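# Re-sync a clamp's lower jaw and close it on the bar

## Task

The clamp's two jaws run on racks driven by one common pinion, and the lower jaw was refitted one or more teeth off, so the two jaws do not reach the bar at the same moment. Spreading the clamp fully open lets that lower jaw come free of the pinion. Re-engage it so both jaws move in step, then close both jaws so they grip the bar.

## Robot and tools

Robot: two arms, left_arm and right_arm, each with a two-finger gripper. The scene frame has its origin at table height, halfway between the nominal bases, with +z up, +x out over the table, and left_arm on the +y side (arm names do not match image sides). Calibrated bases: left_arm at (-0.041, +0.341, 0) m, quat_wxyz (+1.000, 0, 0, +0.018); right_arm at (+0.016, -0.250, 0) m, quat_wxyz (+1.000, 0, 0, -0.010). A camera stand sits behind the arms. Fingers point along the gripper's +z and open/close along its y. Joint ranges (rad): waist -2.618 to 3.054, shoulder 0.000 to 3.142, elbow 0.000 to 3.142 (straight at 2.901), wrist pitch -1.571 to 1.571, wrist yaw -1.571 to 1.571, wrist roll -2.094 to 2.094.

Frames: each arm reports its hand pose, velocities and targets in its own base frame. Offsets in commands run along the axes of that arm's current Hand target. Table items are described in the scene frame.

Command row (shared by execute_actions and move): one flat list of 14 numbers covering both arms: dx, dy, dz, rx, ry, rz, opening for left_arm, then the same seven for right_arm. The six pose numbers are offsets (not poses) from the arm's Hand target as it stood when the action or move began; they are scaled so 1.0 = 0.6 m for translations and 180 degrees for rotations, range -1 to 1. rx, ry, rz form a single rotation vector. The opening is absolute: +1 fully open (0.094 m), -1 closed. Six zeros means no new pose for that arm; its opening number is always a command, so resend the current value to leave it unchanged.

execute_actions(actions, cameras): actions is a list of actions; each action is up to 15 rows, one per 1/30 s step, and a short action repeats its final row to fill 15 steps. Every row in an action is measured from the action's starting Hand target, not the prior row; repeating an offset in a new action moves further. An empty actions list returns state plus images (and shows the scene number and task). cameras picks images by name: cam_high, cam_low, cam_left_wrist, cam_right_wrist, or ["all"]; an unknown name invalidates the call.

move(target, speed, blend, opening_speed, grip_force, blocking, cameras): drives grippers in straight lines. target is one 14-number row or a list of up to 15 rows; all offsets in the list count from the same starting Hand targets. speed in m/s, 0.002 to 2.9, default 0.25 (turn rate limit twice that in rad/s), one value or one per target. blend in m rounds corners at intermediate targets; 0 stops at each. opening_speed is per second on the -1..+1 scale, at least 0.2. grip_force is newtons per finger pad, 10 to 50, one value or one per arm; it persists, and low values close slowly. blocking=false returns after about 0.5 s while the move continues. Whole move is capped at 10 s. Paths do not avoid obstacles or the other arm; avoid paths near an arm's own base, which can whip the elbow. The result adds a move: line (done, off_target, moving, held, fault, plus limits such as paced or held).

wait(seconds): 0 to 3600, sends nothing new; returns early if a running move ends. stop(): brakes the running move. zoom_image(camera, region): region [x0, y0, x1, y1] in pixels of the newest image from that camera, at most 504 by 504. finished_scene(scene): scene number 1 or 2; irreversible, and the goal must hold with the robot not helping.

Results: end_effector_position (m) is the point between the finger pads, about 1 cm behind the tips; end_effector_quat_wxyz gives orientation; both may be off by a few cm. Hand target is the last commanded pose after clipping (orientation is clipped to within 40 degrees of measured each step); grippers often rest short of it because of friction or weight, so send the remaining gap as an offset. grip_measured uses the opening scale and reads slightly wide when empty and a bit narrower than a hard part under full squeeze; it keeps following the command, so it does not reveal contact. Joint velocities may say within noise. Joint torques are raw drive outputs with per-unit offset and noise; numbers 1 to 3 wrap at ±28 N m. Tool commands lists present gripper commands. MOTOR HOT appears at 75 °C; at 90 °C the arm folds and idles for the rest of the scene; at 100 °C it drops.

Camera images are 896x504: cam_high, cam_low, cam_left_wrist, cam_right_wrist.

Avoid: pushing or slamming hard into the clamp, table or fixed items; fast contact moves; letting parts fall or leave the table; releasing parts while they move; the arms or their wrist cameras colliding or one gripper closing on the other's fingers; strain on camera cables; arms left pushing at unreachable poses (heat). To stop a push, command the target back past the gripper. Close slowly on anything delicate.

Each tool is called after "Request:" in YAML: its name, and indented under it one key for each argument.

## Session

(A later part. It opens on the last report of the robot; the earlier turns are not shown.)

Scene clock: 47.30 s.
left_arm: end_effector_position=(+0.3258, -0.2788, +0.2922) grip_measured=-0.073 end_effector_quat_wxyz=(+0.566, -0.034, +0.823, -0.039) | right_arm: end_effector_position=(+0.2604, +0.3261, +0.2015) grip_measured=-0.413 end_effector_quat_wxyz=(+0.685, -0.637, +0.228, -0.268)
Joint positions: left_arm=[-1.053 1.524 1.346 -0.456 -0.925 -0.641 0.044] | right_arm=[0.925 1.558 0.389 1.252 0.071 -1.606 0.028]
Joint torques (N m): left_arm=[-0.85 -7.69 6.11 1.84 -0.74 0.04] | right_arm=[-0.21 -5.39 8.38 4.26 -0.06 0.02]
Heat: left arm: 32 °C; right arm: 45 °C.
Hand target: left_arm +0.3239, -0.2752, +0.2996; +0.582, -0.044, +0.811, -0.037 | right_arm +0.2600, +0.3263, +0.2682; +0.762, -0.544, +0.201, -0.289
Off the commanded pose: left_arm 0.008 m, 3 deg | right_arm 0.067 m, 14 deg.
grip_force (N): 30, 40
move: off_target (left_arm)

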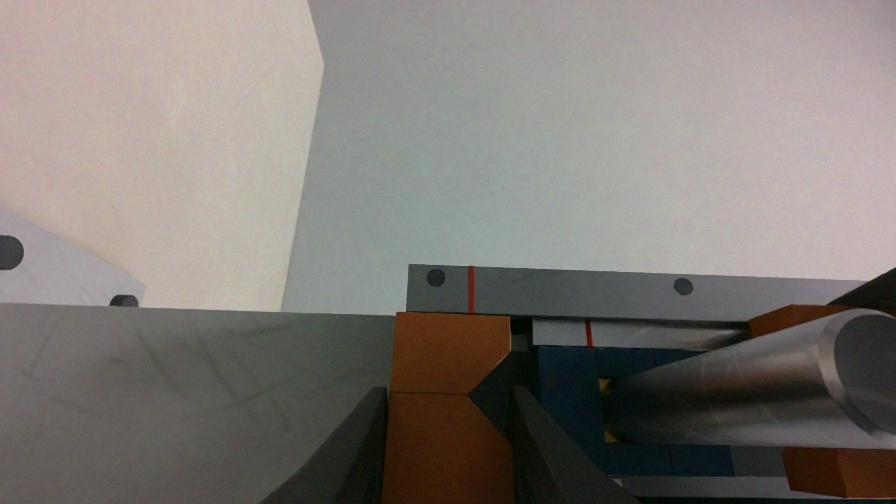

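Request:
move:
  target: [0.0016,0.0002,0.0005,0,0,0,-0.32,0,0,0,0,0,0,-0.2]
  opening_speed: 0.3
  cameras: ["cam_right_wrist"]

Request:
zoom_image:
  camera: "cam_right_wrist"
  region: [340, 250, 640, 504]

Scene clock: 50.17 s.
left_arm: end_effector_position=(+0.3258, -0.2788, +0.2922) grip_measured=-0.073 end_effector_quat_wxyz=(+0.566, -0.034, +0.823, -0.039) | right_arm: end_effector_position=(+0.2604, +0.3260, +0.2051) grip_measured=-0.202 end_effector_quat_wxyz=(+0.691, -0.631, +0.226, -0.270)
Joint positions: left_arm=[-1.053 1.524 1.346 -0.455 -0.925 -0.641 0.044] | right_arm=[0.925 1.563 0.389 1.274 0.071 -1.607 0.037]
Joint torques (N m): left_arm=[-0.9 -7.73 5.83 1.86 -0.76 0.04] | right_arm=[-0.23 -5.44 8.5 4.08 -0.07 0.04]
Heat: left arm: 32 °C; right arm: 48 °C.
Hand target: left_arm +0.3238, -0.2752, +0.2986; +0.582, -0.044, +0.811, -0.038 | right_arm +0.2600, +0.3264, +0.2681; +0.762, -0.544, +0.201, -0.289
Off the commanded pose: left_arm 0.008 m, 3 deg | right_arm 0.063 m, 13 deg.
grip_force (N): 30, 40
move: off_target (left_arm)

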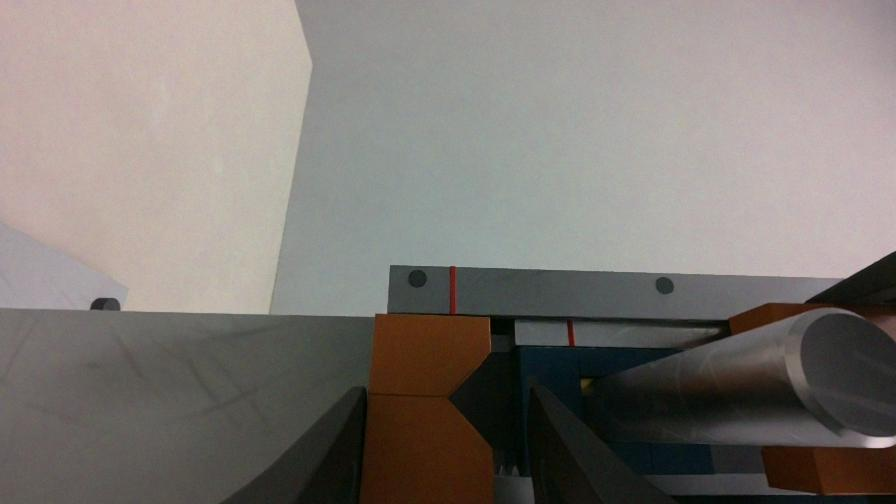

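Scaled by 1.680 from the camera's image (finer frame: 1280x720).

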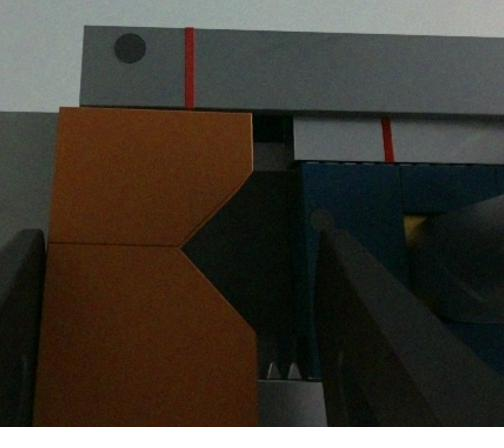

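Request:
move:
  target: [0.0016,0.0002,0.0005,0,0,0,-0.32,0,0,0,0,0,0,-0.05]
  opening_speed: 0.3
  cameras: ["cam_right_wrist"]

Request:
zoom_image:
  camera: "cam_right_wrist"
  region: [340, 250, 640, 504]

Scene clock: 51.43 s.
left_arm: end_effector_position=(+0.3258, -0.2789, +0.2909) grip_measured=-0.073 end_effector_quat_wxyz=(+0.567, -0.035, +0.822, -0.039) | right_arm: end_effector_position=(+0.2601, +0.3258, +0.2083) grip_measured=-0.052 end_effector_quat_wxyz=(+0.695, -0.627, +0.224, -0.272)
Joint positions: left_arm=[-1.054 1.524 1.338 -0.446 -0.928 -0.641 0.044] | right_arm=[0.925 1.563 0.389 1.287 0.071 -1.608 0.045]
Joint torques (N m): left_arm=[-0.83 -7.73 6.01 1.83 -0.72 0.04] | right_arm=[-0.24 -5.26 8.65 3.95 -0.07 0.05]
Heat: left arm: 32 °C; right arm: 49 °C.
Hand target: left_arm +0.3237, -0.2753, +0.2975; +0.582, -0.044, +0.811, -0.038 | right_arm +0.2600, +0.3264, +0.2681; +0.762, -0.544, +0.201, -0.289
Off the commanded pose: left_arm 0.008 m, 2 deg | right_arm 0.060 m, 13 deg.
grip_force (N): 30, 40
move: done

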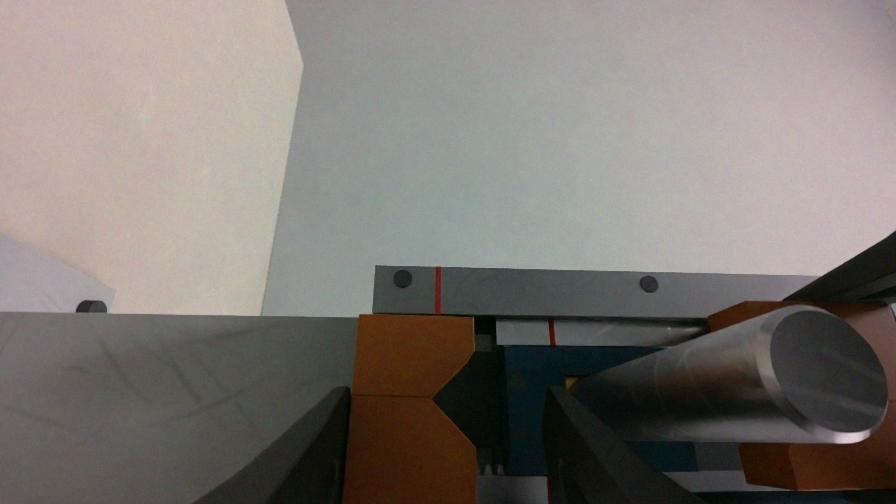

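Scaled by 1.680 from the camera's image (finer frame: 1280x720).

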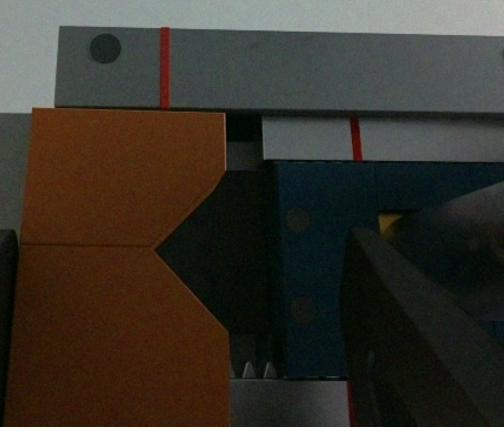

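Request:
move:
  target: [0.0031,0.0004,0.0011,0,0,0,-0.32,0,0,0,0,0,0,-0.15]
  speed: 0.03
  opening_speed: 0.3
  cameras: ["cam_right_wrist"]

Request:
zoom_image:
  camera: "cam_right_wrist"
  region: [340, 250, 640, 504]

Scene clock: 52.60 s.
left_arm: end_effector_position=(+0.3259, -0.2789, +0.2907) grip_measured=-0.073 end_effector_quat_wxyz=(+0.570, -0.036, +0.820, -0.038) | right_arm: end_effector_position=(+0.2604, +0.3261, +0.2065) grip_measured=-0.146 end_effector_quat_wxyz=(+0.693, -0.629, +0.225, -0.272)
Joint positions: left_arm=[-1.055 1.524 1.333 -0.435 -0.935 -0.638 0.044] | right_arm=[0.925 1.567 0.389 1.287 0.071 -1.609 0.04]
Joint torques (N m): left_arm=[-0.65 -7.86 5.87 1.81 -0.65 0.01] | right_arm=[-0.24 -5.59 8.58 3.96 -0.07 0.05]
Heat: left arm: 32 °C; right arm: 49 °C.
Hand target: left_arm +0.3238, -0.2752, +0.2956; +0.582, -0.044, +0.811, -0.038 | right_arm +0.2600, +0.3264, +0.2681; +0.762, -0.544, +0.201, -0.289
Off the commanded pose: left_arm 0.006 m, 2 deg | right_arm 0.062 m, 13 deg.
grip_force (N): 30, 40
move: done

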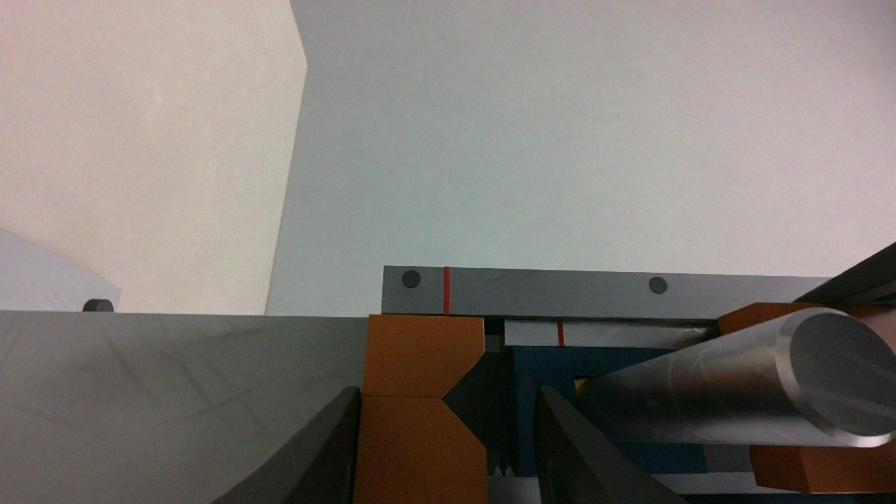

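Scaled by 1.680 from the camera's image (finer frame: 1280x720).

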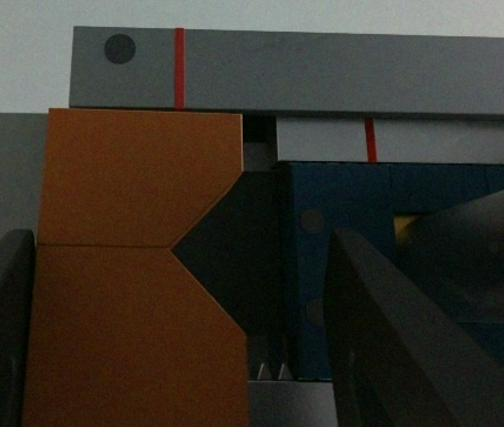

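Request:
move:
  target: [0.0047,0.0006,0.0016,0,0,0,-0.32,0,0,0,0,0,0,-0.15]
  speed: 0.03

Request:
move:
  target: [0.0031,0.0004,0.0011,0,0,0,-0.32,0,0,0,0,0,0,-0.15]
  speed: 0.03
  cameras: ["cam_right_wrist"]

Request:
zoom_image:
  camera: "cam_right_wrist"
  region: [340, 250, 640, 504]

Scene clock: 53.43 s.
left_arm: end_effector_position=(+0.3260, -0.2788, +0.2903) grip_measured=-0.073 end_effector_quat_wxyz=(+0.574, -0.037, +0.817, -0.037) | right_arm: end_effector_position=(+0.2604, +0.3261, +0.2065) grip_measured=-0.146 end_effector_quat_wxyz=(+0.693, -0.629, +0.225, -0.272)
Joint positions: left_arm=[-1.058 1.524 1.323 -0.418 -0.946 -0.633 0.044] | right_arm=[0.925 1.567 0.389 1.287 0.071 -1.609 0.04]
Joint torques (N m): left_arm=[-0.44 -7.9 5.61 1.76 -0.54 -0.05] | right_arm=[-0.25 -5.6 8.59 3.96 -0.07 0.05]
Heat: left arm: 32 °C; right arm: 49 °C.
Hand target: left_arm +0.3238, -0.2751, +0.2925; +0.582, -0.044, +0.811, -0.037 | right_arm +0.2600, +0.3264, +0.2681; +0.762, -0.544, +0.201, -0.289
Off the commanded pose: left_arm 0.005 m, 1 deg | right_arm 0.062 m, 13 deg.
grip_force (N): 30, 40
move: done

Scene clock: 53.93 s.
left_arm: end_effector_position=(+0.3265, -0.2782, +0.2901) grip_measured=-0.073 end_effector_quat_wxyz=(+0.576, -0.039, +0.815, -0.036) | right_arm: end_effector_position=(+0.2604, +0.3261, +0.2065) grip_measured=-0.146 end_effector_quat_wxyz=(+0.693, -0.629, +0.225, -0.272)
Joint positions: left_arm=[-1.058 1.524 1.317 -0.406 -0.953 -0.63 0.044] | right_arm=[0.925 1.567 0.389 1.287 0.071 -1.609 0.04]
Joint torques (N m): left_arm=[-0.47 -7.87 5.49 1.74 -0.43 -0.05] | right_arm=[-0.25 -5.6 8.58 3.96 -0.07 0.05]
Heat: left arm: 32 °C; right arm: 49 °C.
Hand target: left_arm +0.3239, -0.2751, +0.2905; +0.582, -0.044, +0.811, -0.037 | right_arm +0.2600, +0.3264, +0.2681; +0.762, -0.544, +0.201, -0.289
Off the commanded pose: left_arm 0.004 m, 1 deg | right_arm 0.062 m, 13 deg.
grip_force (N): 30, 40
move: done

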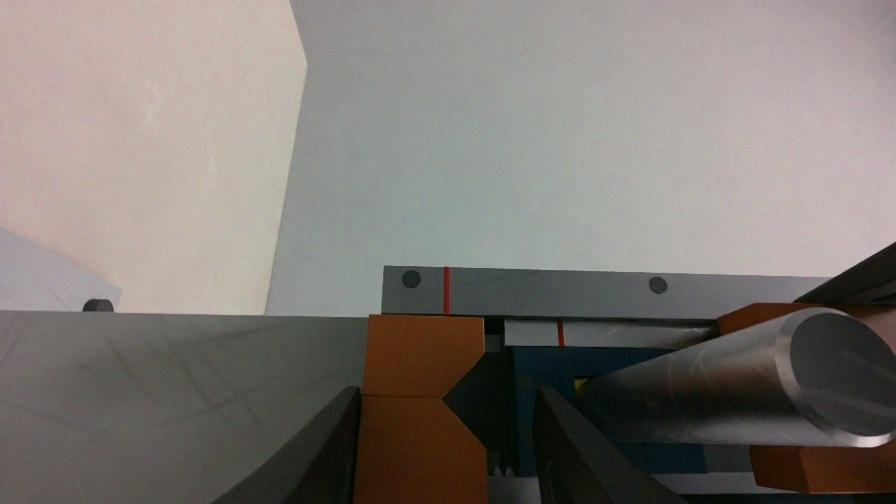

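Scaled by 1.680 from the camera's image (finer frame: 1280x720).

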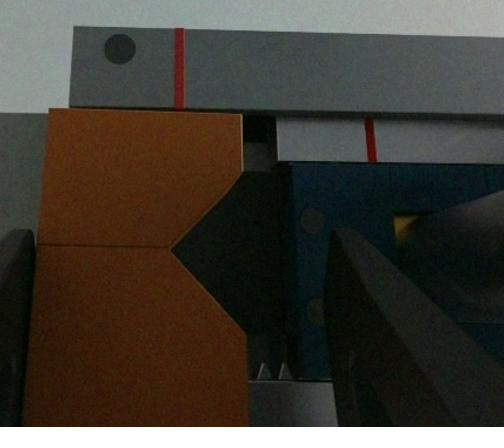

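Request:
move:
  target: [0.0047,0.0006,0.0016,0,0,0,-0.32,0,0,0,0,0,0,-0.15]
  speed: 0.03

Request:
move:
  target: [0.0047,0.0006,0.0016,0,0,0,-0.32,0,0,0,0,0,0,-0.15]
  speed: 0.03
  cameras: ["cam_right_wrist"]

Request:
zoom_image:
  camera: "cam_right_wrist"
  region: [340, 250, 640, 504]

Scene clock: 54.70 s.
left_arm: end_effector_position=(+0.3265, -0.2782, +0.2860) grip_measured=-0.073 end_effector_quat_wxyz=(+0.576, -0.038, +0.816, -0.035) | right_arm: end_effector_position=(+0.2601, +0.3257, +0.2108) grip_measured=-0.147 end_effector_quat_wxyz=(+0.699, -0.623, +0.223, -0.274)
Joint positions: left_arm=[-1.058 1.524 1.301 -0.391 -0.953 -0.629 0.044] | right_arm=[0.925 1.567 0.389 1.304 0.071 -1.61 0.04]
Joint torques (N m): left_arm=[-0.39 -8.03 5.74 1.72 -0.46 -0.05] | right_arm=[-0.24 -5.37 8.75 3.8 -0.07 0.06]
Heat: left arm: 32 °C; right arm: 49 °C.
Hand target: left_arm +0.3239, -0.2752, +0.2875; +0.582, -0.044, +0.811, -0.038 | right_arm +0.2600, +0.3264, +0.2681; +0.761, -0.544, +0.201, -0.289
Off the commanded pose: left_arm 0.004 m, 1 deg | right_arm 0.057 m, 12 deg.
grip_force (N): 30, 40
move: done

Scene clock: 55.20 s.
left_arm: end_effector_position=(+0.3263, -0.2783, +0.2821) grip_measured=-0.073 end_effector_quat_wxyz=(+0.575, -0.037, +0.816, -0.035) | right_arm: end_effector_position=(+0.2598, +0.3254, +0.2143) grip_measured=-0.147 end_effector_quat_wxyz=(+0.703, -0.618, +0.221, -0.275)
Joint positions: left_arm=[-1.058 1.524 1.288 -0.381 -0.951 -0.629 0.044] | right_arm=[0.925 1.567 0.389 1.318 0.071 -1.61 0.04]
Joint torques (N m): left_arm=[-0.46 -7.95 5.79 1.74 -0.5 -0.07] | right_arm=[-0.24 -5.23 8.84 3.66 -0.08 0.06]
Heat: left arm: 32 °C; right arm: 49 °C.
Hand target: left_arm +0.3239, -0.2751, +0.2845; +0.582, -0.044, +0.811, -0.037 | right_arm +0.2600, +0.3263, +0.2682; +0.762, -0.544, +0.201, -0.289
Off the commanded pose: left_arm 0.005 m, 1 deg | right_arm 0.054 m, 11 deg.
grip_force (N): 30, 40
move: done

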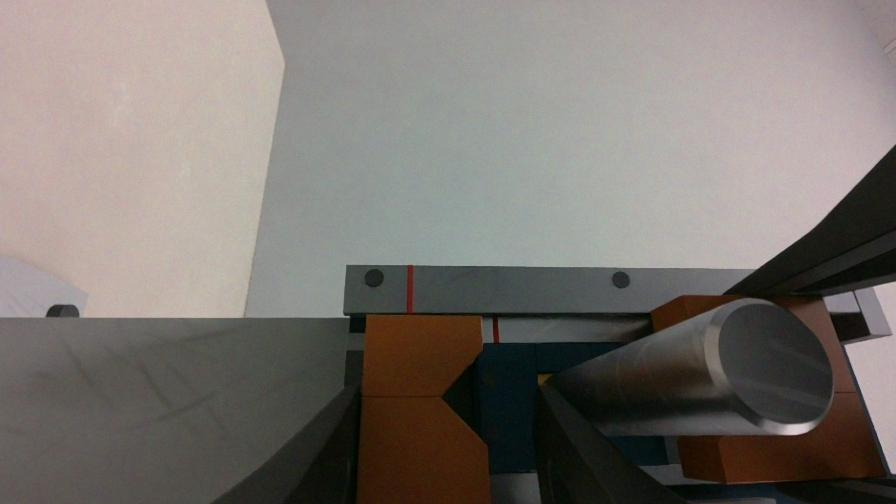

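Scaled by 1.680 from the camera's image (finer frame: 1280x720).

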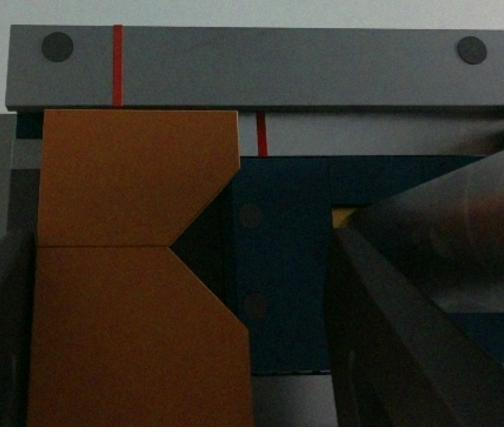

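Request:
move:
  target: [0,0,0,0,0,0,-0.32,0,0.0394,-0.0136,-0.0333,0,0,-0.15]
  speed: 0.05
  cameras: ["cam_right_wrist"]

Scene clock: 56.87 s.
left_arm: end_effector_position=(+0.3263, -0.2784, +0.2821) grip_measured=-0.073 end_effector_quat_wxyz=(+0.575, -0.037, +0.817, -0.035) | right_arm: end_effector_position=(+0.2599, +0.3255, +0.2128) grip_measured=-0.147 end_effector_quat_wxyz=(+0.701, -0.620, +0.222, -0.275)
Joint positions: left_arm=[-1.058 1.524 1.288 -0.381 -0.951 -0.629 0.044] | right_arm=[0.925 1.567 0.389 1.312 0.071 -1.61 0.04]
Joint torques (N m): left_arm=[-0.42 -7.98 5.75 1.73 -0.47 -0.05] | right_arm=[-0.12 -6.48 7.61 2.62 -0.03 0.14]
Heat: left arm: 32 °C; right arm: 49 °C.
Hand target: left_arm +0.3239, -0.2751, +0.2845; +0.582, -0.044, +0.811, -0.038 | right_arm +0.2602, +0.3262, +0.2432; +0.732, -0.583, +0.216, -0.278
Off the commanded pose: left_arm 0.005 m, 1 deg | right_arm 0.030 m, 6 deg.
grip_force (N): 30, 40
move: off_target (right_arm)

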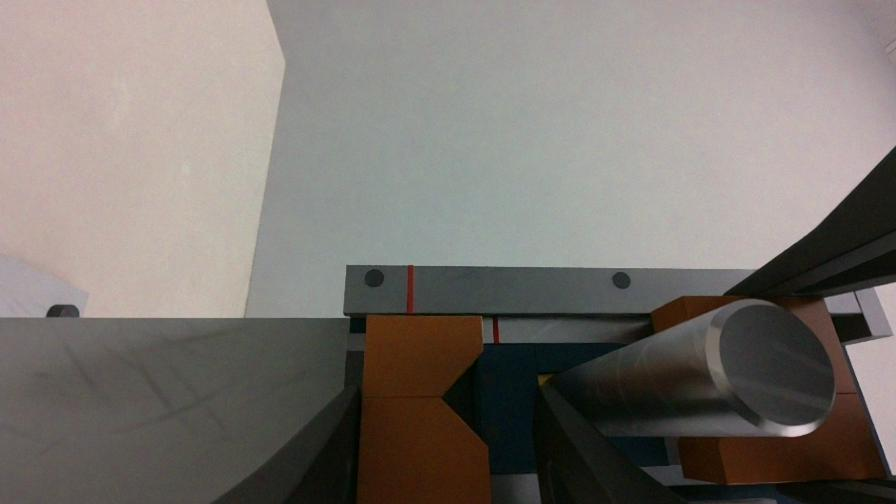

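Request:
move:
  target: [0,0,0,0,0,0,-0.32,0,0,0,0,0,0,-0.05]
  opening_speed: 0.3
  cameras: ["cam_right_wrist"]

Request:
zoom_image:
  camera: "cam_right_wrist"
  region: [340, 250, 640, 504]

Scene clock: 57.53 s.
left_arm: end_effector_position=(+0.3263, -0.2784, +0.2821) grip_measured=-0.073 end_effector_quat_wxyz=(+0.575, -0.037, +0.817, -0.035) | right_arm: end_effector_position=(+0.2599, +0.3255, +0.2129) grip_measured=-0.053 end_effector_quat_wxyz=(+0.701, -0.619, +0.222, -0.275)
Joint positions: left_arm=[-1.058 1.524 1.288 -0.381 -0.951 -0.629 0.044] | right_arm=[0.925 1.567 0.389 1.313 0.071 -1.61 0.044]
Joint torques (N m): left_arm=[-0.46 -7.95 5.72 1.75 -0.5 -0.06] | right_arm=[-0.12 -6.48 7.61 2.62 -0.03 0.14]
Heat: left arm: 32 °C; right arm: 49 °C.
Hand target: left_arm +0.3239, -0.2751, +0.2845; +0.582, -0.044, +0.811, -0.038 | right_arm +0.2602, +0.3262, +0.2432; +0.732, -0.583, +0.216, -0.278
Off the commanded pose: left_arm 0.005 m, 1 deg | right_arm 0.030 m, 6 deg.
grip_force (N): 30, 40
move: done

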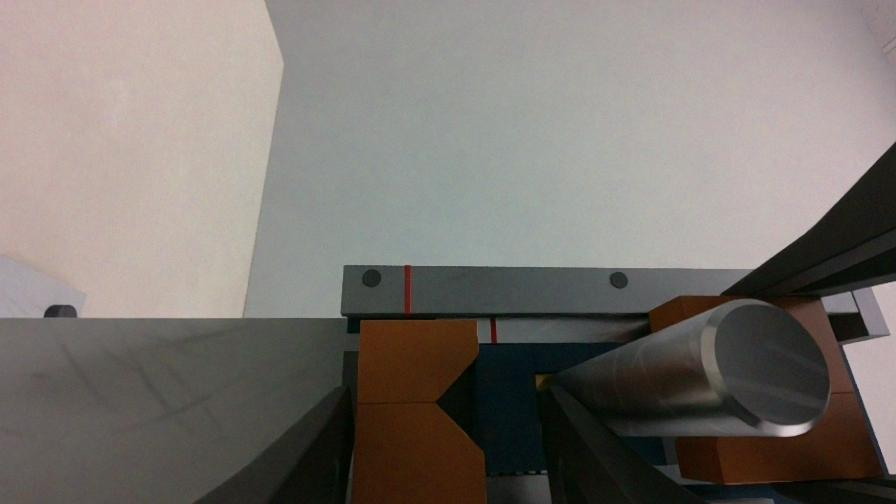

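Scaled by 1.680 from the camera's image (finer frame: 1280x720).

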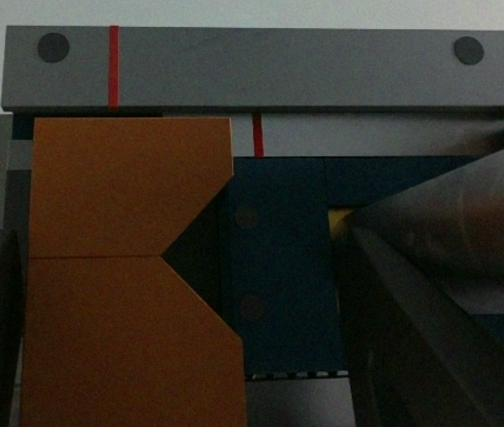

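Request:
move:
  target: [0,0,0,0,0,0,-0.32,0,0.0028,-0.1217,-0.0278,0,0,-0.05]
  speed: 0.08
  cameras: ["cam_right_wrist","cam_left_wrist"]

Request:
zoom_image:
  camera: "cam_right_wrist"
  region: [370, 150, 570, 310]

Request:
zoom_image:
  camera: "cam_right_wrist"
  region: [480, 240, 680, 400]

Scene clock: 59.77 s.
left_arm: end_effector_position=(+0.3262, -0.2787, +0.2819) grip_measured=-0.073 end_effector_quat_wxyz=(+0.575, -0.037, +0.817, -0.035) | right_arm: end_effector_position=(+0.2171, +0.2739, +0.2199) grip_measured=-0.053 end_effector_quat_wxyz=(+0.698, -0.622, +0.226, -0.275)
Joint positions: left_arm=[-1.058 1.524 1.288 -0.381 -0.949 -0.629 0.044] | right_arm=[0.95 1.174 0.176 1.123 0.101 -1.61 0.045]
Joint torques (N m): left_arm=[-0.44 -7.98 5.76 1.72 -0.49 -0.05] | right_arm=[0.64 -3.95 5.72 2.11 0.02 0.16]
Heat: left arm: 32 °C; right arm: 48 °C.
Hand target: left_arm +0.3239, -0.2751, +0.2845; +0.582, -0.044, +0.811, -0.037 | right_arm +0.2136, +0.2729, +0.2250; +0.706, -0.615, +0.227, -0.268
Off the commanded pose: left_arm 0.005 m, 1 deg | right_arm 0.006 m, 1 deg.
grip_force (N): 30, 40
move: done
Images, in order (width x height): cam_left_wrist 896x504, cam_right_wrist 896x504.

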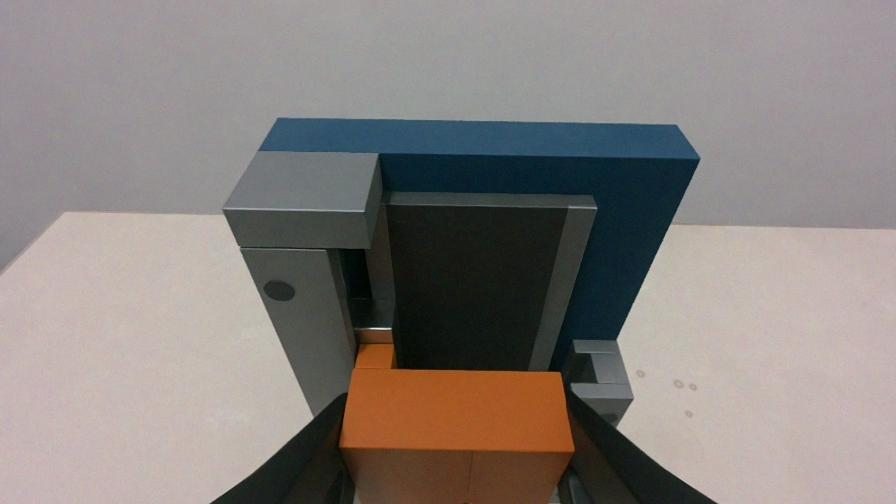

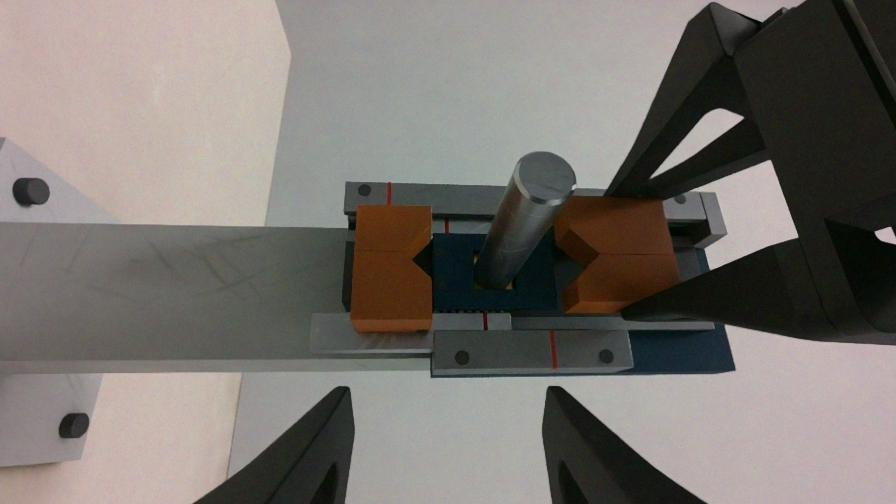

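Scaled by 2.520 from the camera's image (finer frame: 1280x720).

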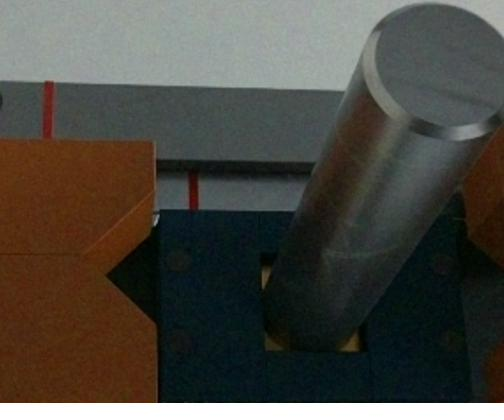

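Scaled by 2.520 from the camera's image (finer frame: 1280x720).

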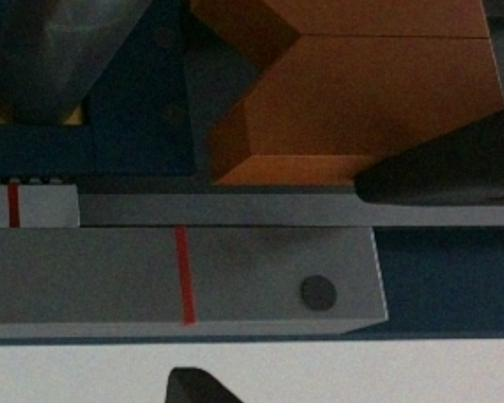

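Request:
move:
  target: [0.0235,0.0028,0.0080,0,0,0,-0.32,-0.0006,-0.0058,-0.1002,0,0,0,-0.05]
  speed: 0.06
  cameras: ["cam_right_wrist","cam_left_wrist"]

Scene clock: 62.20 s.
left_arm: end_effector_position=(+0.3264, -0.2781, +0.2689) grip_measured=-0.073 end_effector_quat_wxyz=(+0.576, -0.039, +0.816, -0.035) | right_arm: end_effector_position=(+0.1762, +0.2281, +0.2186) grip_measured=-0.053 end_effector_quat_wxyz=(+0.701, -0.618, +0.227, -0.273)
Joint positions: left_arm=[-1.058 1.524 1.233 -0.322 -0.953 -0.629 0.044] | right_arm=[1.011 0.603 0.027 0.709 0.162 -1.612 0.045]
Joint torques (N m): left_arm=[-0.4 -7.8 5.49 1.74 -0.47 -0.04] | right_arm=[0.65 -0.49 6.87 2.03 0.02 0.08]
Heat: left arm: 32 °C; right arm: 47 °C.
Hand target: left_arm +0.3239, -0.2751, +0.2695; +0.582, -0.044, +0.811, -0.038 | right_arm +0.1739, +0.2279, +0.2200; +0.706, -0.615, +0.228, -0.269
Off the commanded pose: left_arm 0.004 m, 1 deg | right_arm 0.003 m, 1 deg.
grip_force (N): 30, 40
move: done
Images, in order (width x height): cam_left_wrist 896x504, cam_right_wrist 896x504.

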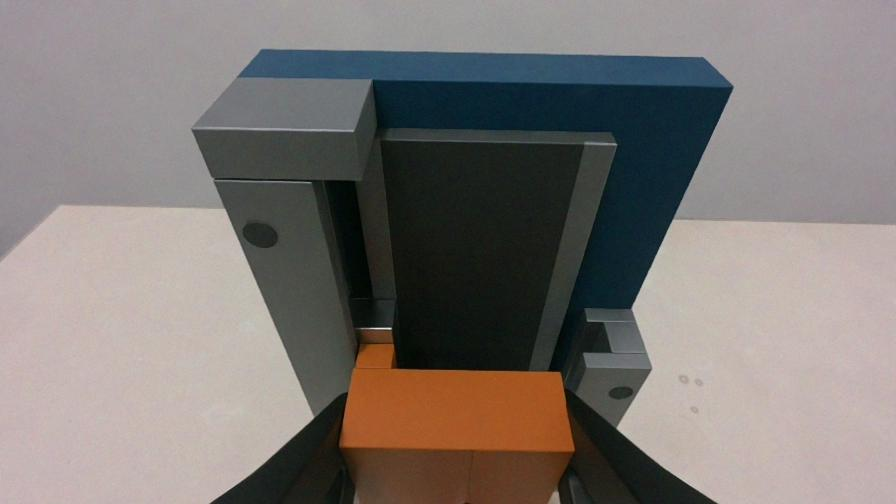

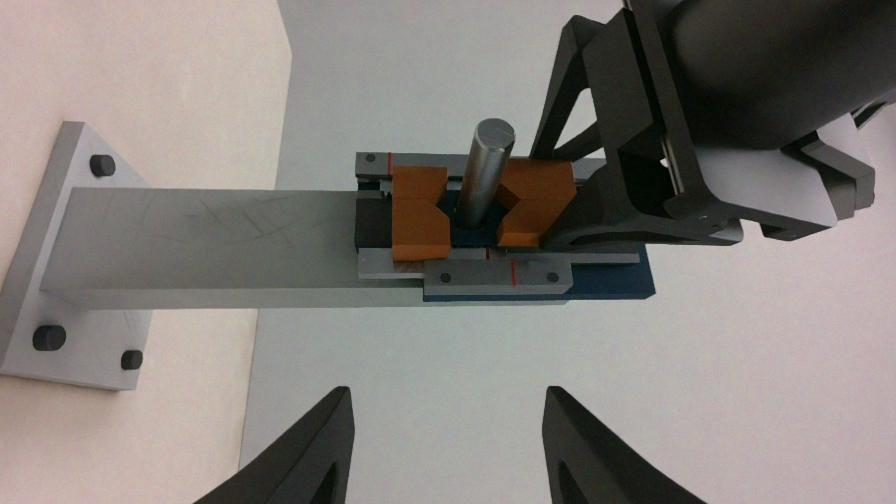

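Request:
move:
  target: [0.0141,0.0017,0.0048,0,0,0,-0.32,0,0,0,0,0,0,-0.05]
  speed: 0.02
  cameras: ["cam_right_wrist"]

Request:
zoom_image:
  camera: "cam_right_wrist"
  region: [340, 140, 600, 310]

Scene clock: 63.07 s.
left_arm: end_effector_position=(+0.3264, -0.2777, +0.2614) grip_measured=-0.073 end_effector_quat_wxyz=(+0.577, -0.040, +0.815, -0.036) | right_arm: end_effector_position=(+0.1762, +0.2282, +0.2185) grip_measured=-0.053 end_effector_quat_wxyz=(+0.701, -0.618, +0.227, -0.273)
Joint positions: left_arm=[-1.058 1.524 1.2 -0.286 -0.954 -0.628 0.044] | right_arm=[1.011 0.603 0.027 0.709 0.162 -1.612 0.045]
Joint torques (N m): left_arm=[-0.44 -7.57 5.5 1.75 -0.44 -0.06] | right_arm=[0.64 -0.47 6.89 2.08 0.01 0.08]
Heat: left arm: 32 °C; right arm: 47 °C.
Hand target: left_arm +0.3238, -0.2751, +0.2604; +0.582, -0.044, +0.811, -0.037 | right_arm +0.1739, +0.2279, +0.2200; +0.706, -0.615, +0.228, -0.269
Off the commanded pose: left_arm 0.004 m, 1 deg | right_arm 0.003 m, 1 deg.
grip_force (N): 30, 40
move: done

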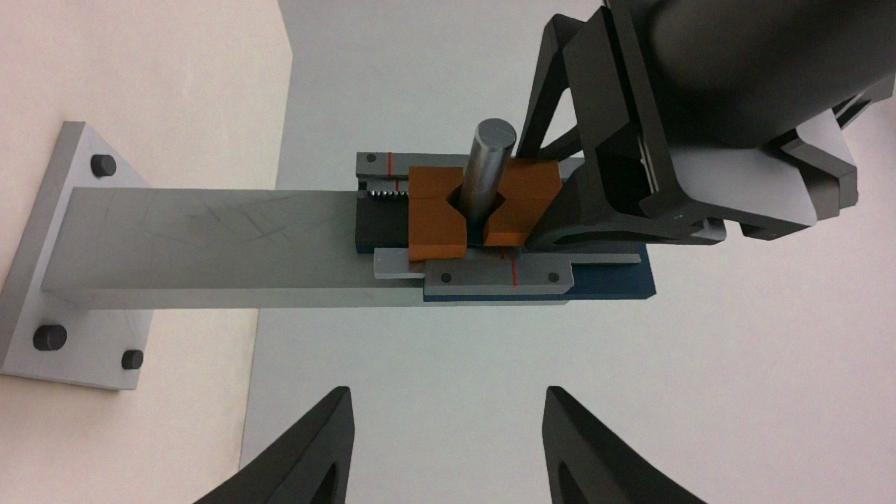

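Scaled by 1.938 from the camera's image (finer frame: 1280x720).

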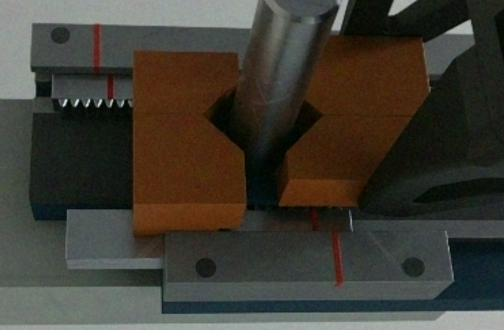

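Request:
move:
  target: [0.0071,0.0008,0.0024,0,0,0,-0.32,0,0,0,0,0,0,-0.05]
  speed: 0.02

Request:
move:
  target: [0.0047,0.0006,0.0016,0,0,0,-0.32,0,0,0,0,0,0,-0.05]
  speed: 0.02
  cameras: ["cam_right_wrist","cam_left_wrist"]

Request:
zoom_image:
  camera: "cam_right_wrist"
  region: [340, 140, 600, 310]

Scene clock: 63.80 s.
left_arm: end_effector_position=(+0.3264, -0.2777, +0.2578) grip_measured=-0.073 end_effector_quat_wxyz=(+0.578, -0.040, +0.814, -0.037) | right_arm: end_effector_position=(+0.1762, +0.2282, +0.2185) grip_measured=-0.053 end_effector_quat_wxyz=(+0.701, -0.618, +0.227, -0.273)
Joint positions: left_arm=[-1.058 1.524 1.184 -0.266 -0.954 -0.628 0.044] | right_arm=[1.011 0.603 0.027 0.709 0.162 -1.612 0.045]
Joint torques (N m): left_arm=[-0.49 -7.49 5.55 1.74 -0.44 -0.06] | right_arm=[0.62 -0.47 6.87 2.07 0.01 0.08]
Heat: left arm: 32 °C; right arm: 47 °C.
Hand target: left_arm +0.3239, -0.2751, +0.2561; +0.582, -0.044, +0.811, -0.038 | right_arm +0.1739, +0.2279, +0.2200; +0.706, -0.615, +0.228, -0.269
Off the commanded pose: left_arm 0.004 m, 1 deg | right_arm 0.003 m, 1 deg.
grip_force (N): 30, 40
move: done

Scene clock: 64.33 s.
left_arm: end_effector_position=(+0.3266, -0.2774, +0.2575) grip_measured=-0.073 end_effector_quat_wxyz=(+0.581, -0.041, +0.812, -0.036) | right_arm: end_effector_position=(+0.1762, +0.2282, +0.2185) grip_measured=-0.053 end_effector_quat_wxyz=(+0.701, -0.618, +0.227, -0.273)
Joint positions: left_arm=[-1.059 1.524 1.176 -0.251 -0.961 -0.623 0.044] | right_arm=[1.011 0.603 0.027 0.709 0.162 -1.612 0.045]
Joint torques (N m): left_arm=[-0.4 -7.36 5.33 1.66 -0.36 -0.11] | right_arm=[0.64 -0.49 6.89 2.08 0.01 0.08]
Heat: left arm: 32 °C; right arm: 47 °C.
Hand target: left_arm +0.3239, -0.2750, +0.2530; +0.582, -0.044, +0.811, -0.037 | right_arm +0.1739, +0.2279, +0.2200; +0.706, -0.615, +0.228, -0.269
Off the commanded pose: left_arm 0.006 m, 0 deg | right_arm 0.003 m, 1 deg.
grip_force (N): 30, 40
move: done
Images, in order (width x height): cam_left_wrist 896x504, cam_right_wrist 896x504.

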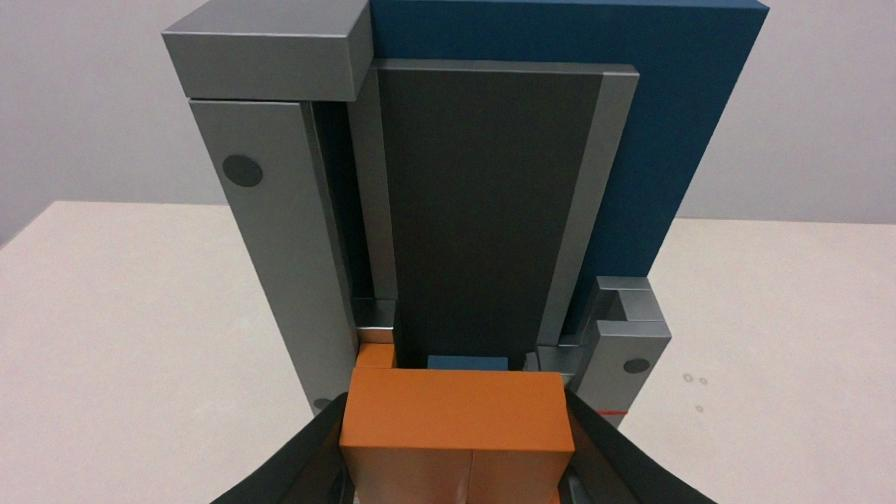

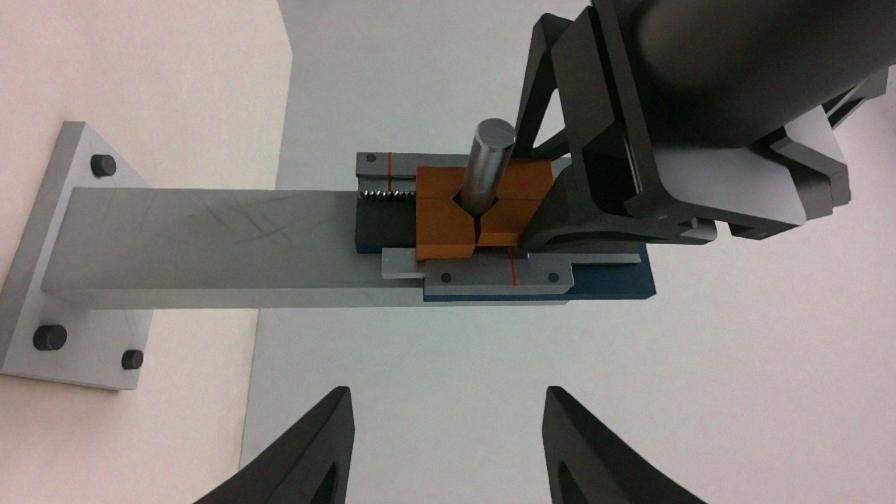

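Scaled by 1.938 from the camera's image (finer frame: 1280x720).

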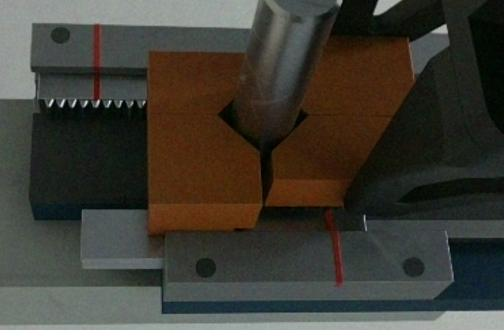

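Request:
move:
  target: [0.0031,0.0004,0.0011,0,0,0,-0.32,0,0,0,0,0,0,-0.05]
  speed: 0.02

Request:
move:
  target: [-0.0125,-0.0015,-0.0043,0,0,0,-0.32,0,0,0,0,0,0,-0.05]
  speed: 0.03

Request:
move:
  target: [0,0,0,0,0,0,0.0,0,0,0,0,0,0,-0.05]
  opening_speed: 0.3
  cameras: ["cam_right_wrist","cam_left_wrist"]

Scene clock: 65.00 s.
left_arm: end_effector_position=(+0.3266, -0.2774, +0.2573) grip_measured=-0.073 end_effector_quat_wxyz=(+0.583, -0.042, +0.811, -0.036) | right_arm: end_effector_position=(+0.1762, +0.2282, +0.2185) grip_measured=-0.053 end_effector_quat_wxyz=(+0.701, -0.618, +0.227, -0.273)
Joint positions: left_arm=[-1.06 1.524 1.171 -0.24 -0.966 -0.619 0.044] | right_arm=[1.011 0.603 0.027 0.709 0.162 -1.612 0.045]
Joint torques (N m): left_arm=[-0.31 -7.25 5.19 1.66 -0.32 -0.18] | right_arm=[0.65 -0.49 6.87 2.08 0.01 0.08]
Heat: left arm: 32 °C; right arm: 46 °C.
Hand target: left_arm +0.3239, -0.2751, +0.2509; +0.582, -0.044, +0.811, -0.037 | right_arm +0.1739, +0.2279, +0.2200; +0.706, -0.615, +0.228, -0.269
Off the commanded pose: left_arm 0.007 m, 0 deg | right_arm 0.003 m, 1 deg.
grip_force (N): 30, 40
move: done

Scene clock: 65.50 s.
left_arm: end_effector_position=(+0.3266, -0.2773, +0.2572) grip_measured=-0.073 end_effector_quat_wxyz=(+0.583, -0.041, +0.811, -0.036) | right_arm: end_effector_position=(+0.1762, +0.2282, +0.2185) grip_measured=-0.053 end_effector_quat_wxyz=(+0.701, -0.618, +0.227, -0.273)
Joint positions: left_arm=[-1.06 1.524 1.171 -0.241 -0.966 -0.619 0.044] | right_arm=[1.011 0.603 0.027 0.709 0.162 -1.612 0.045]
Joint torques (N m): left_arm=[-0.24 -7.6 7.06 1.39 -0.33 -0.14] | right_arm=[0.64 -0.47 6.87 2.08 0.02 0.08]
Heat: left arm: 32 °C; right arm: 46 °C.
Hand target: left_arm +0.3238, -0.2751, +0.2589; +0.582, -0.044, +0.811, -0.038 | right_arm +0.1739, +0.2279, +0.2200; +0.706, -0.615, +0.228, -0.269
Off the commanded pose: left_arm 0.004 m, 0 deg | right_arm 0.003 m, 1 deg.
grip_force (N): 30, 40
move: done

Scene clock: 66.77 s.
left_arm: end_effector_position=(+0.3264, -0.2777, +0.2568) grip_measured=-0.002 end_effector_quat_wxyz=(+0.582, -0.041, +0.811, -0.036) | right_arm: end_effector_position=(+0.1762, +0.2282, +0.2185) grip_measured=-0.053 end_effector_quat_wxyz=(+0.701, -0.618, +0.227, -0.273)
Joint positions: left_arm=[-1.06 1.524 1.171 -0.242 -0.962 -0.619 0.047] | right_arm=[1.011 0.603 0.027 0.709 0.162 -1.612 0.045]
Joint torques (N m): left_arm=[-0.25 -7.6 7.1 1.39 -0.36 -0.12] | right_arm=[0.64 -0.47 6.87 2.07 0.01 0.07]
Heat: left arm: 32 °C; right arm: 46 °C.
Hand target: left_arm +0.3238, -0.2751, +0.2590; +0.582, -0.044, +0.811, -0.038 | right_arm +0.1739, +0.2279, +0.2200; +0.706, -0.615, +0.228, -0.269
Off the commanded pose: left_arm 0.004 m, 0 deg | right_arm 0.003 m, 1 deg.
grip_force (N): 30, 40
move: done
Images, in order (width x height): cam_left_wrist 896x504, cam_right_wrist 896x504.

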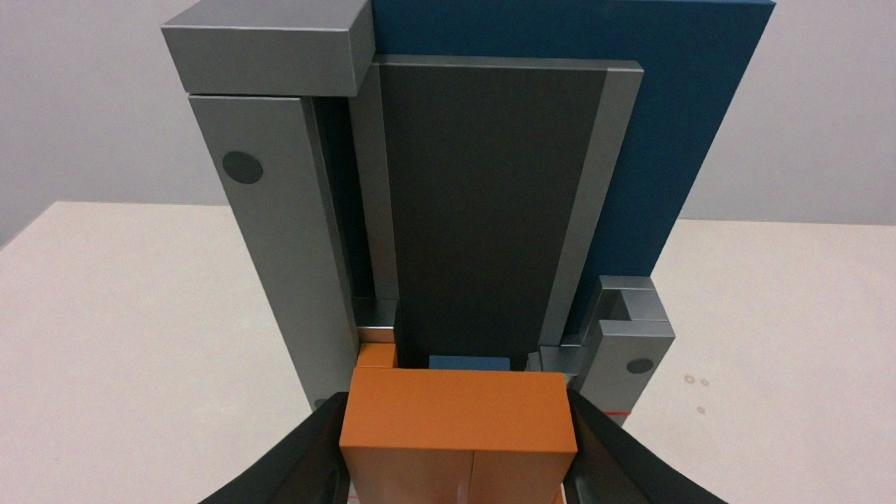

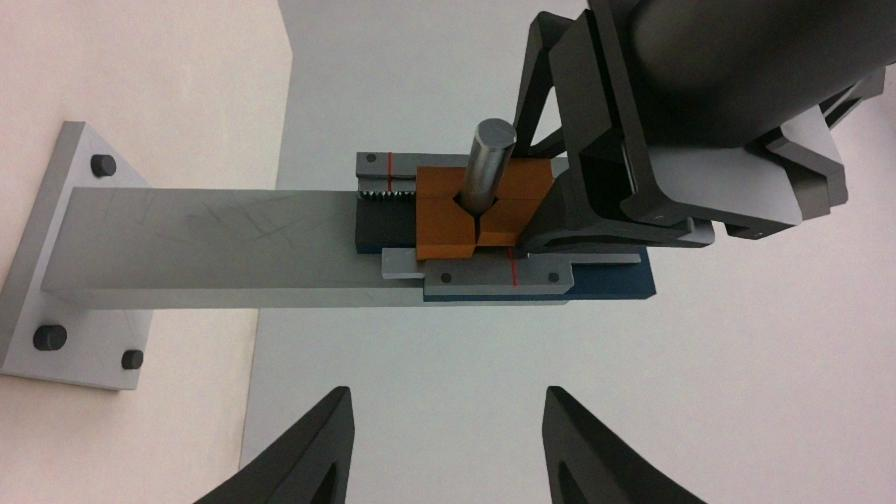

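Request:
move:
  target:
    - [0,0,0,0,0,0,0.25,0,0,0,0,0,0,-0.05]
    - [0,0,-0.15,0,0,0,0.25,0,0,0,0,0,0,-0.05]
  speed: 0.1
  cameras: ["all"]

Request:
zoom_image:
  camera: "cam_left_wrist"
  region: [340, 150, 560, 340]

Request:
zoom_image:
  camera: "cam_right_wrist"
  region: [340, 130, 600, 310]

Scene clock: 69.33 s.
left_arm: end_effector_position=(+0.2378, -0.2753, +0.2732) grip_measured=+0.248 end_effector_quat_wxyz=(+0.572, -0.030, +0.819, -0.032) | right_arm: end_effector_position=(+0.1762, +0.2282, +0.2185) grip_measured=-0.053 end_effector_quat_wxyz=(+0.701, -0.618, +0.227, -0.273)
Joint positions: left_arm=[-1.327 1.449 1.256 -0.761 -1.135 -0.998 0.059] | right_arm=[1.011 0.603 0.027 0.709 0.162 -1.612 0.045]
Joint torques (N m): left_arm=[-0.24 -5.64 9.59 0.98 -0.76 -0.13] | right_arm=[0.64 -0.49 6.89 2.08 0.02 0.08]
Heat: left arm: 32 °C; right arm: 45 °C.
Hand target: left_arm +0.2385, -0.2743, +0.2878; +0.582, -0.044, +0.811, -0.038 | right_arm +0.1739, +0.2279, +0.2200; +0.706, -0.615, +0.228, -0.269
Off the commanded pose: left_arm 0.015 m, 2 deg | right_arm 0.003 m, 1 deg.
grip_force (N): 30, 40
move: off_target (left_arm)

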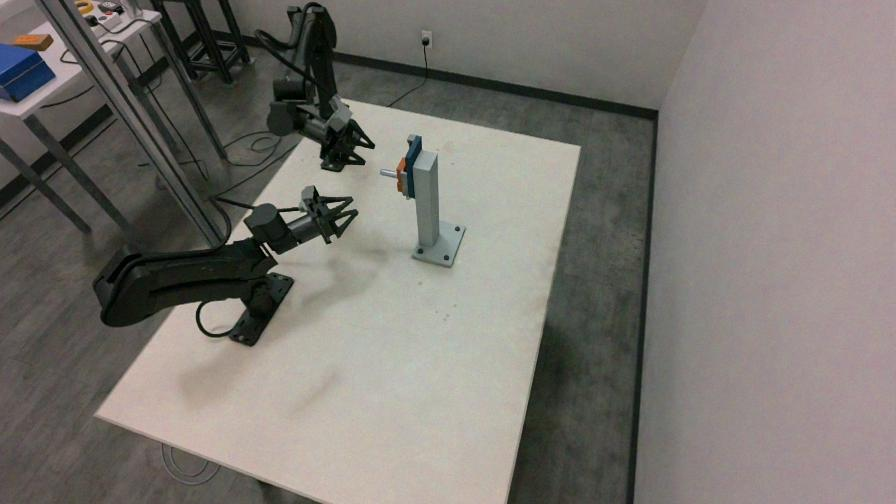

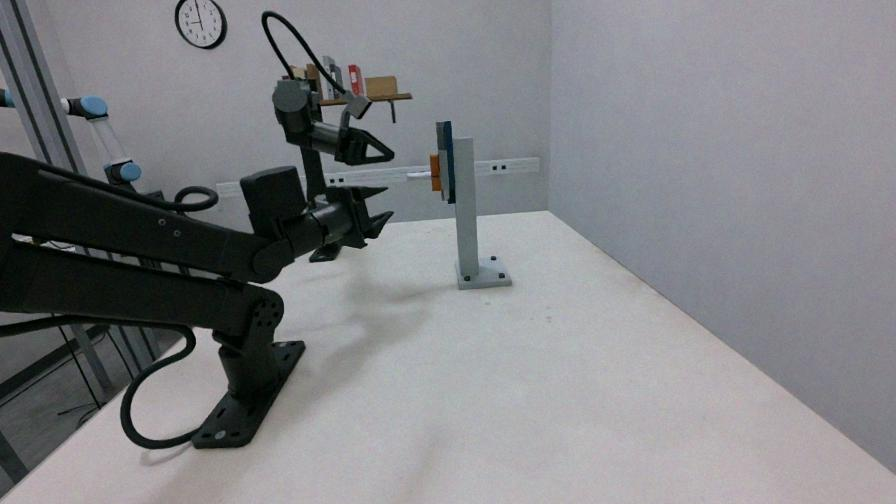

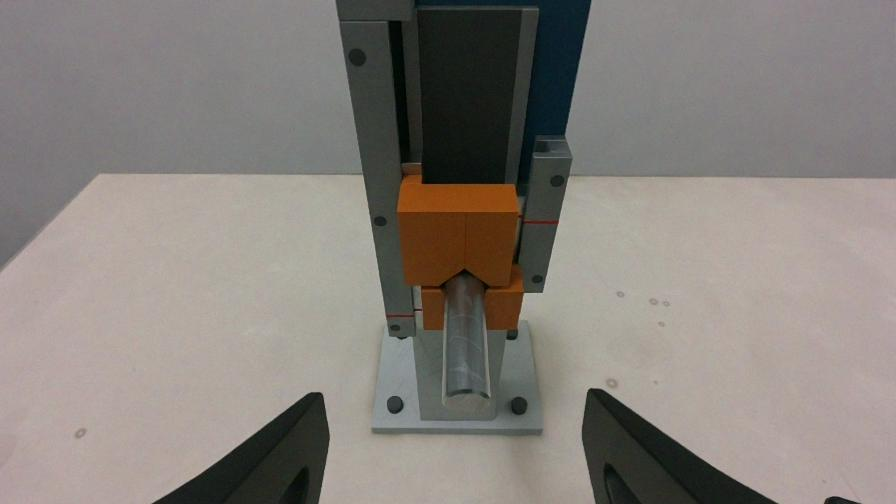

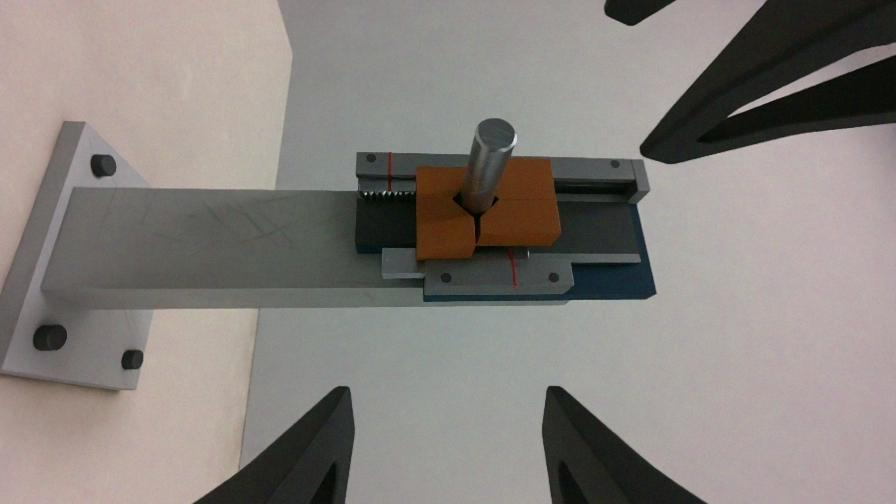

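Scaled by 2.291 from the camera's image (finer frame: 1280x720).

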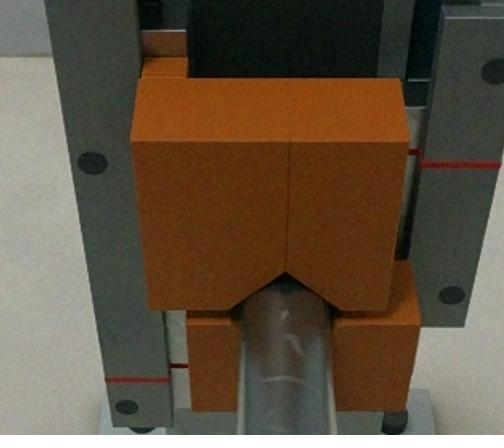

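Scaled by 1.938 from the camera's image (finer frame: 1280x720).

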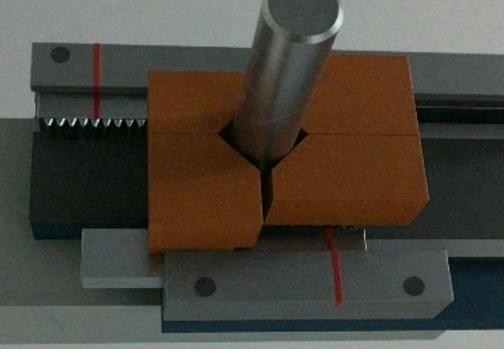

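Request:
finished_scene:
  scene: 2

The scene is finished: the task was done.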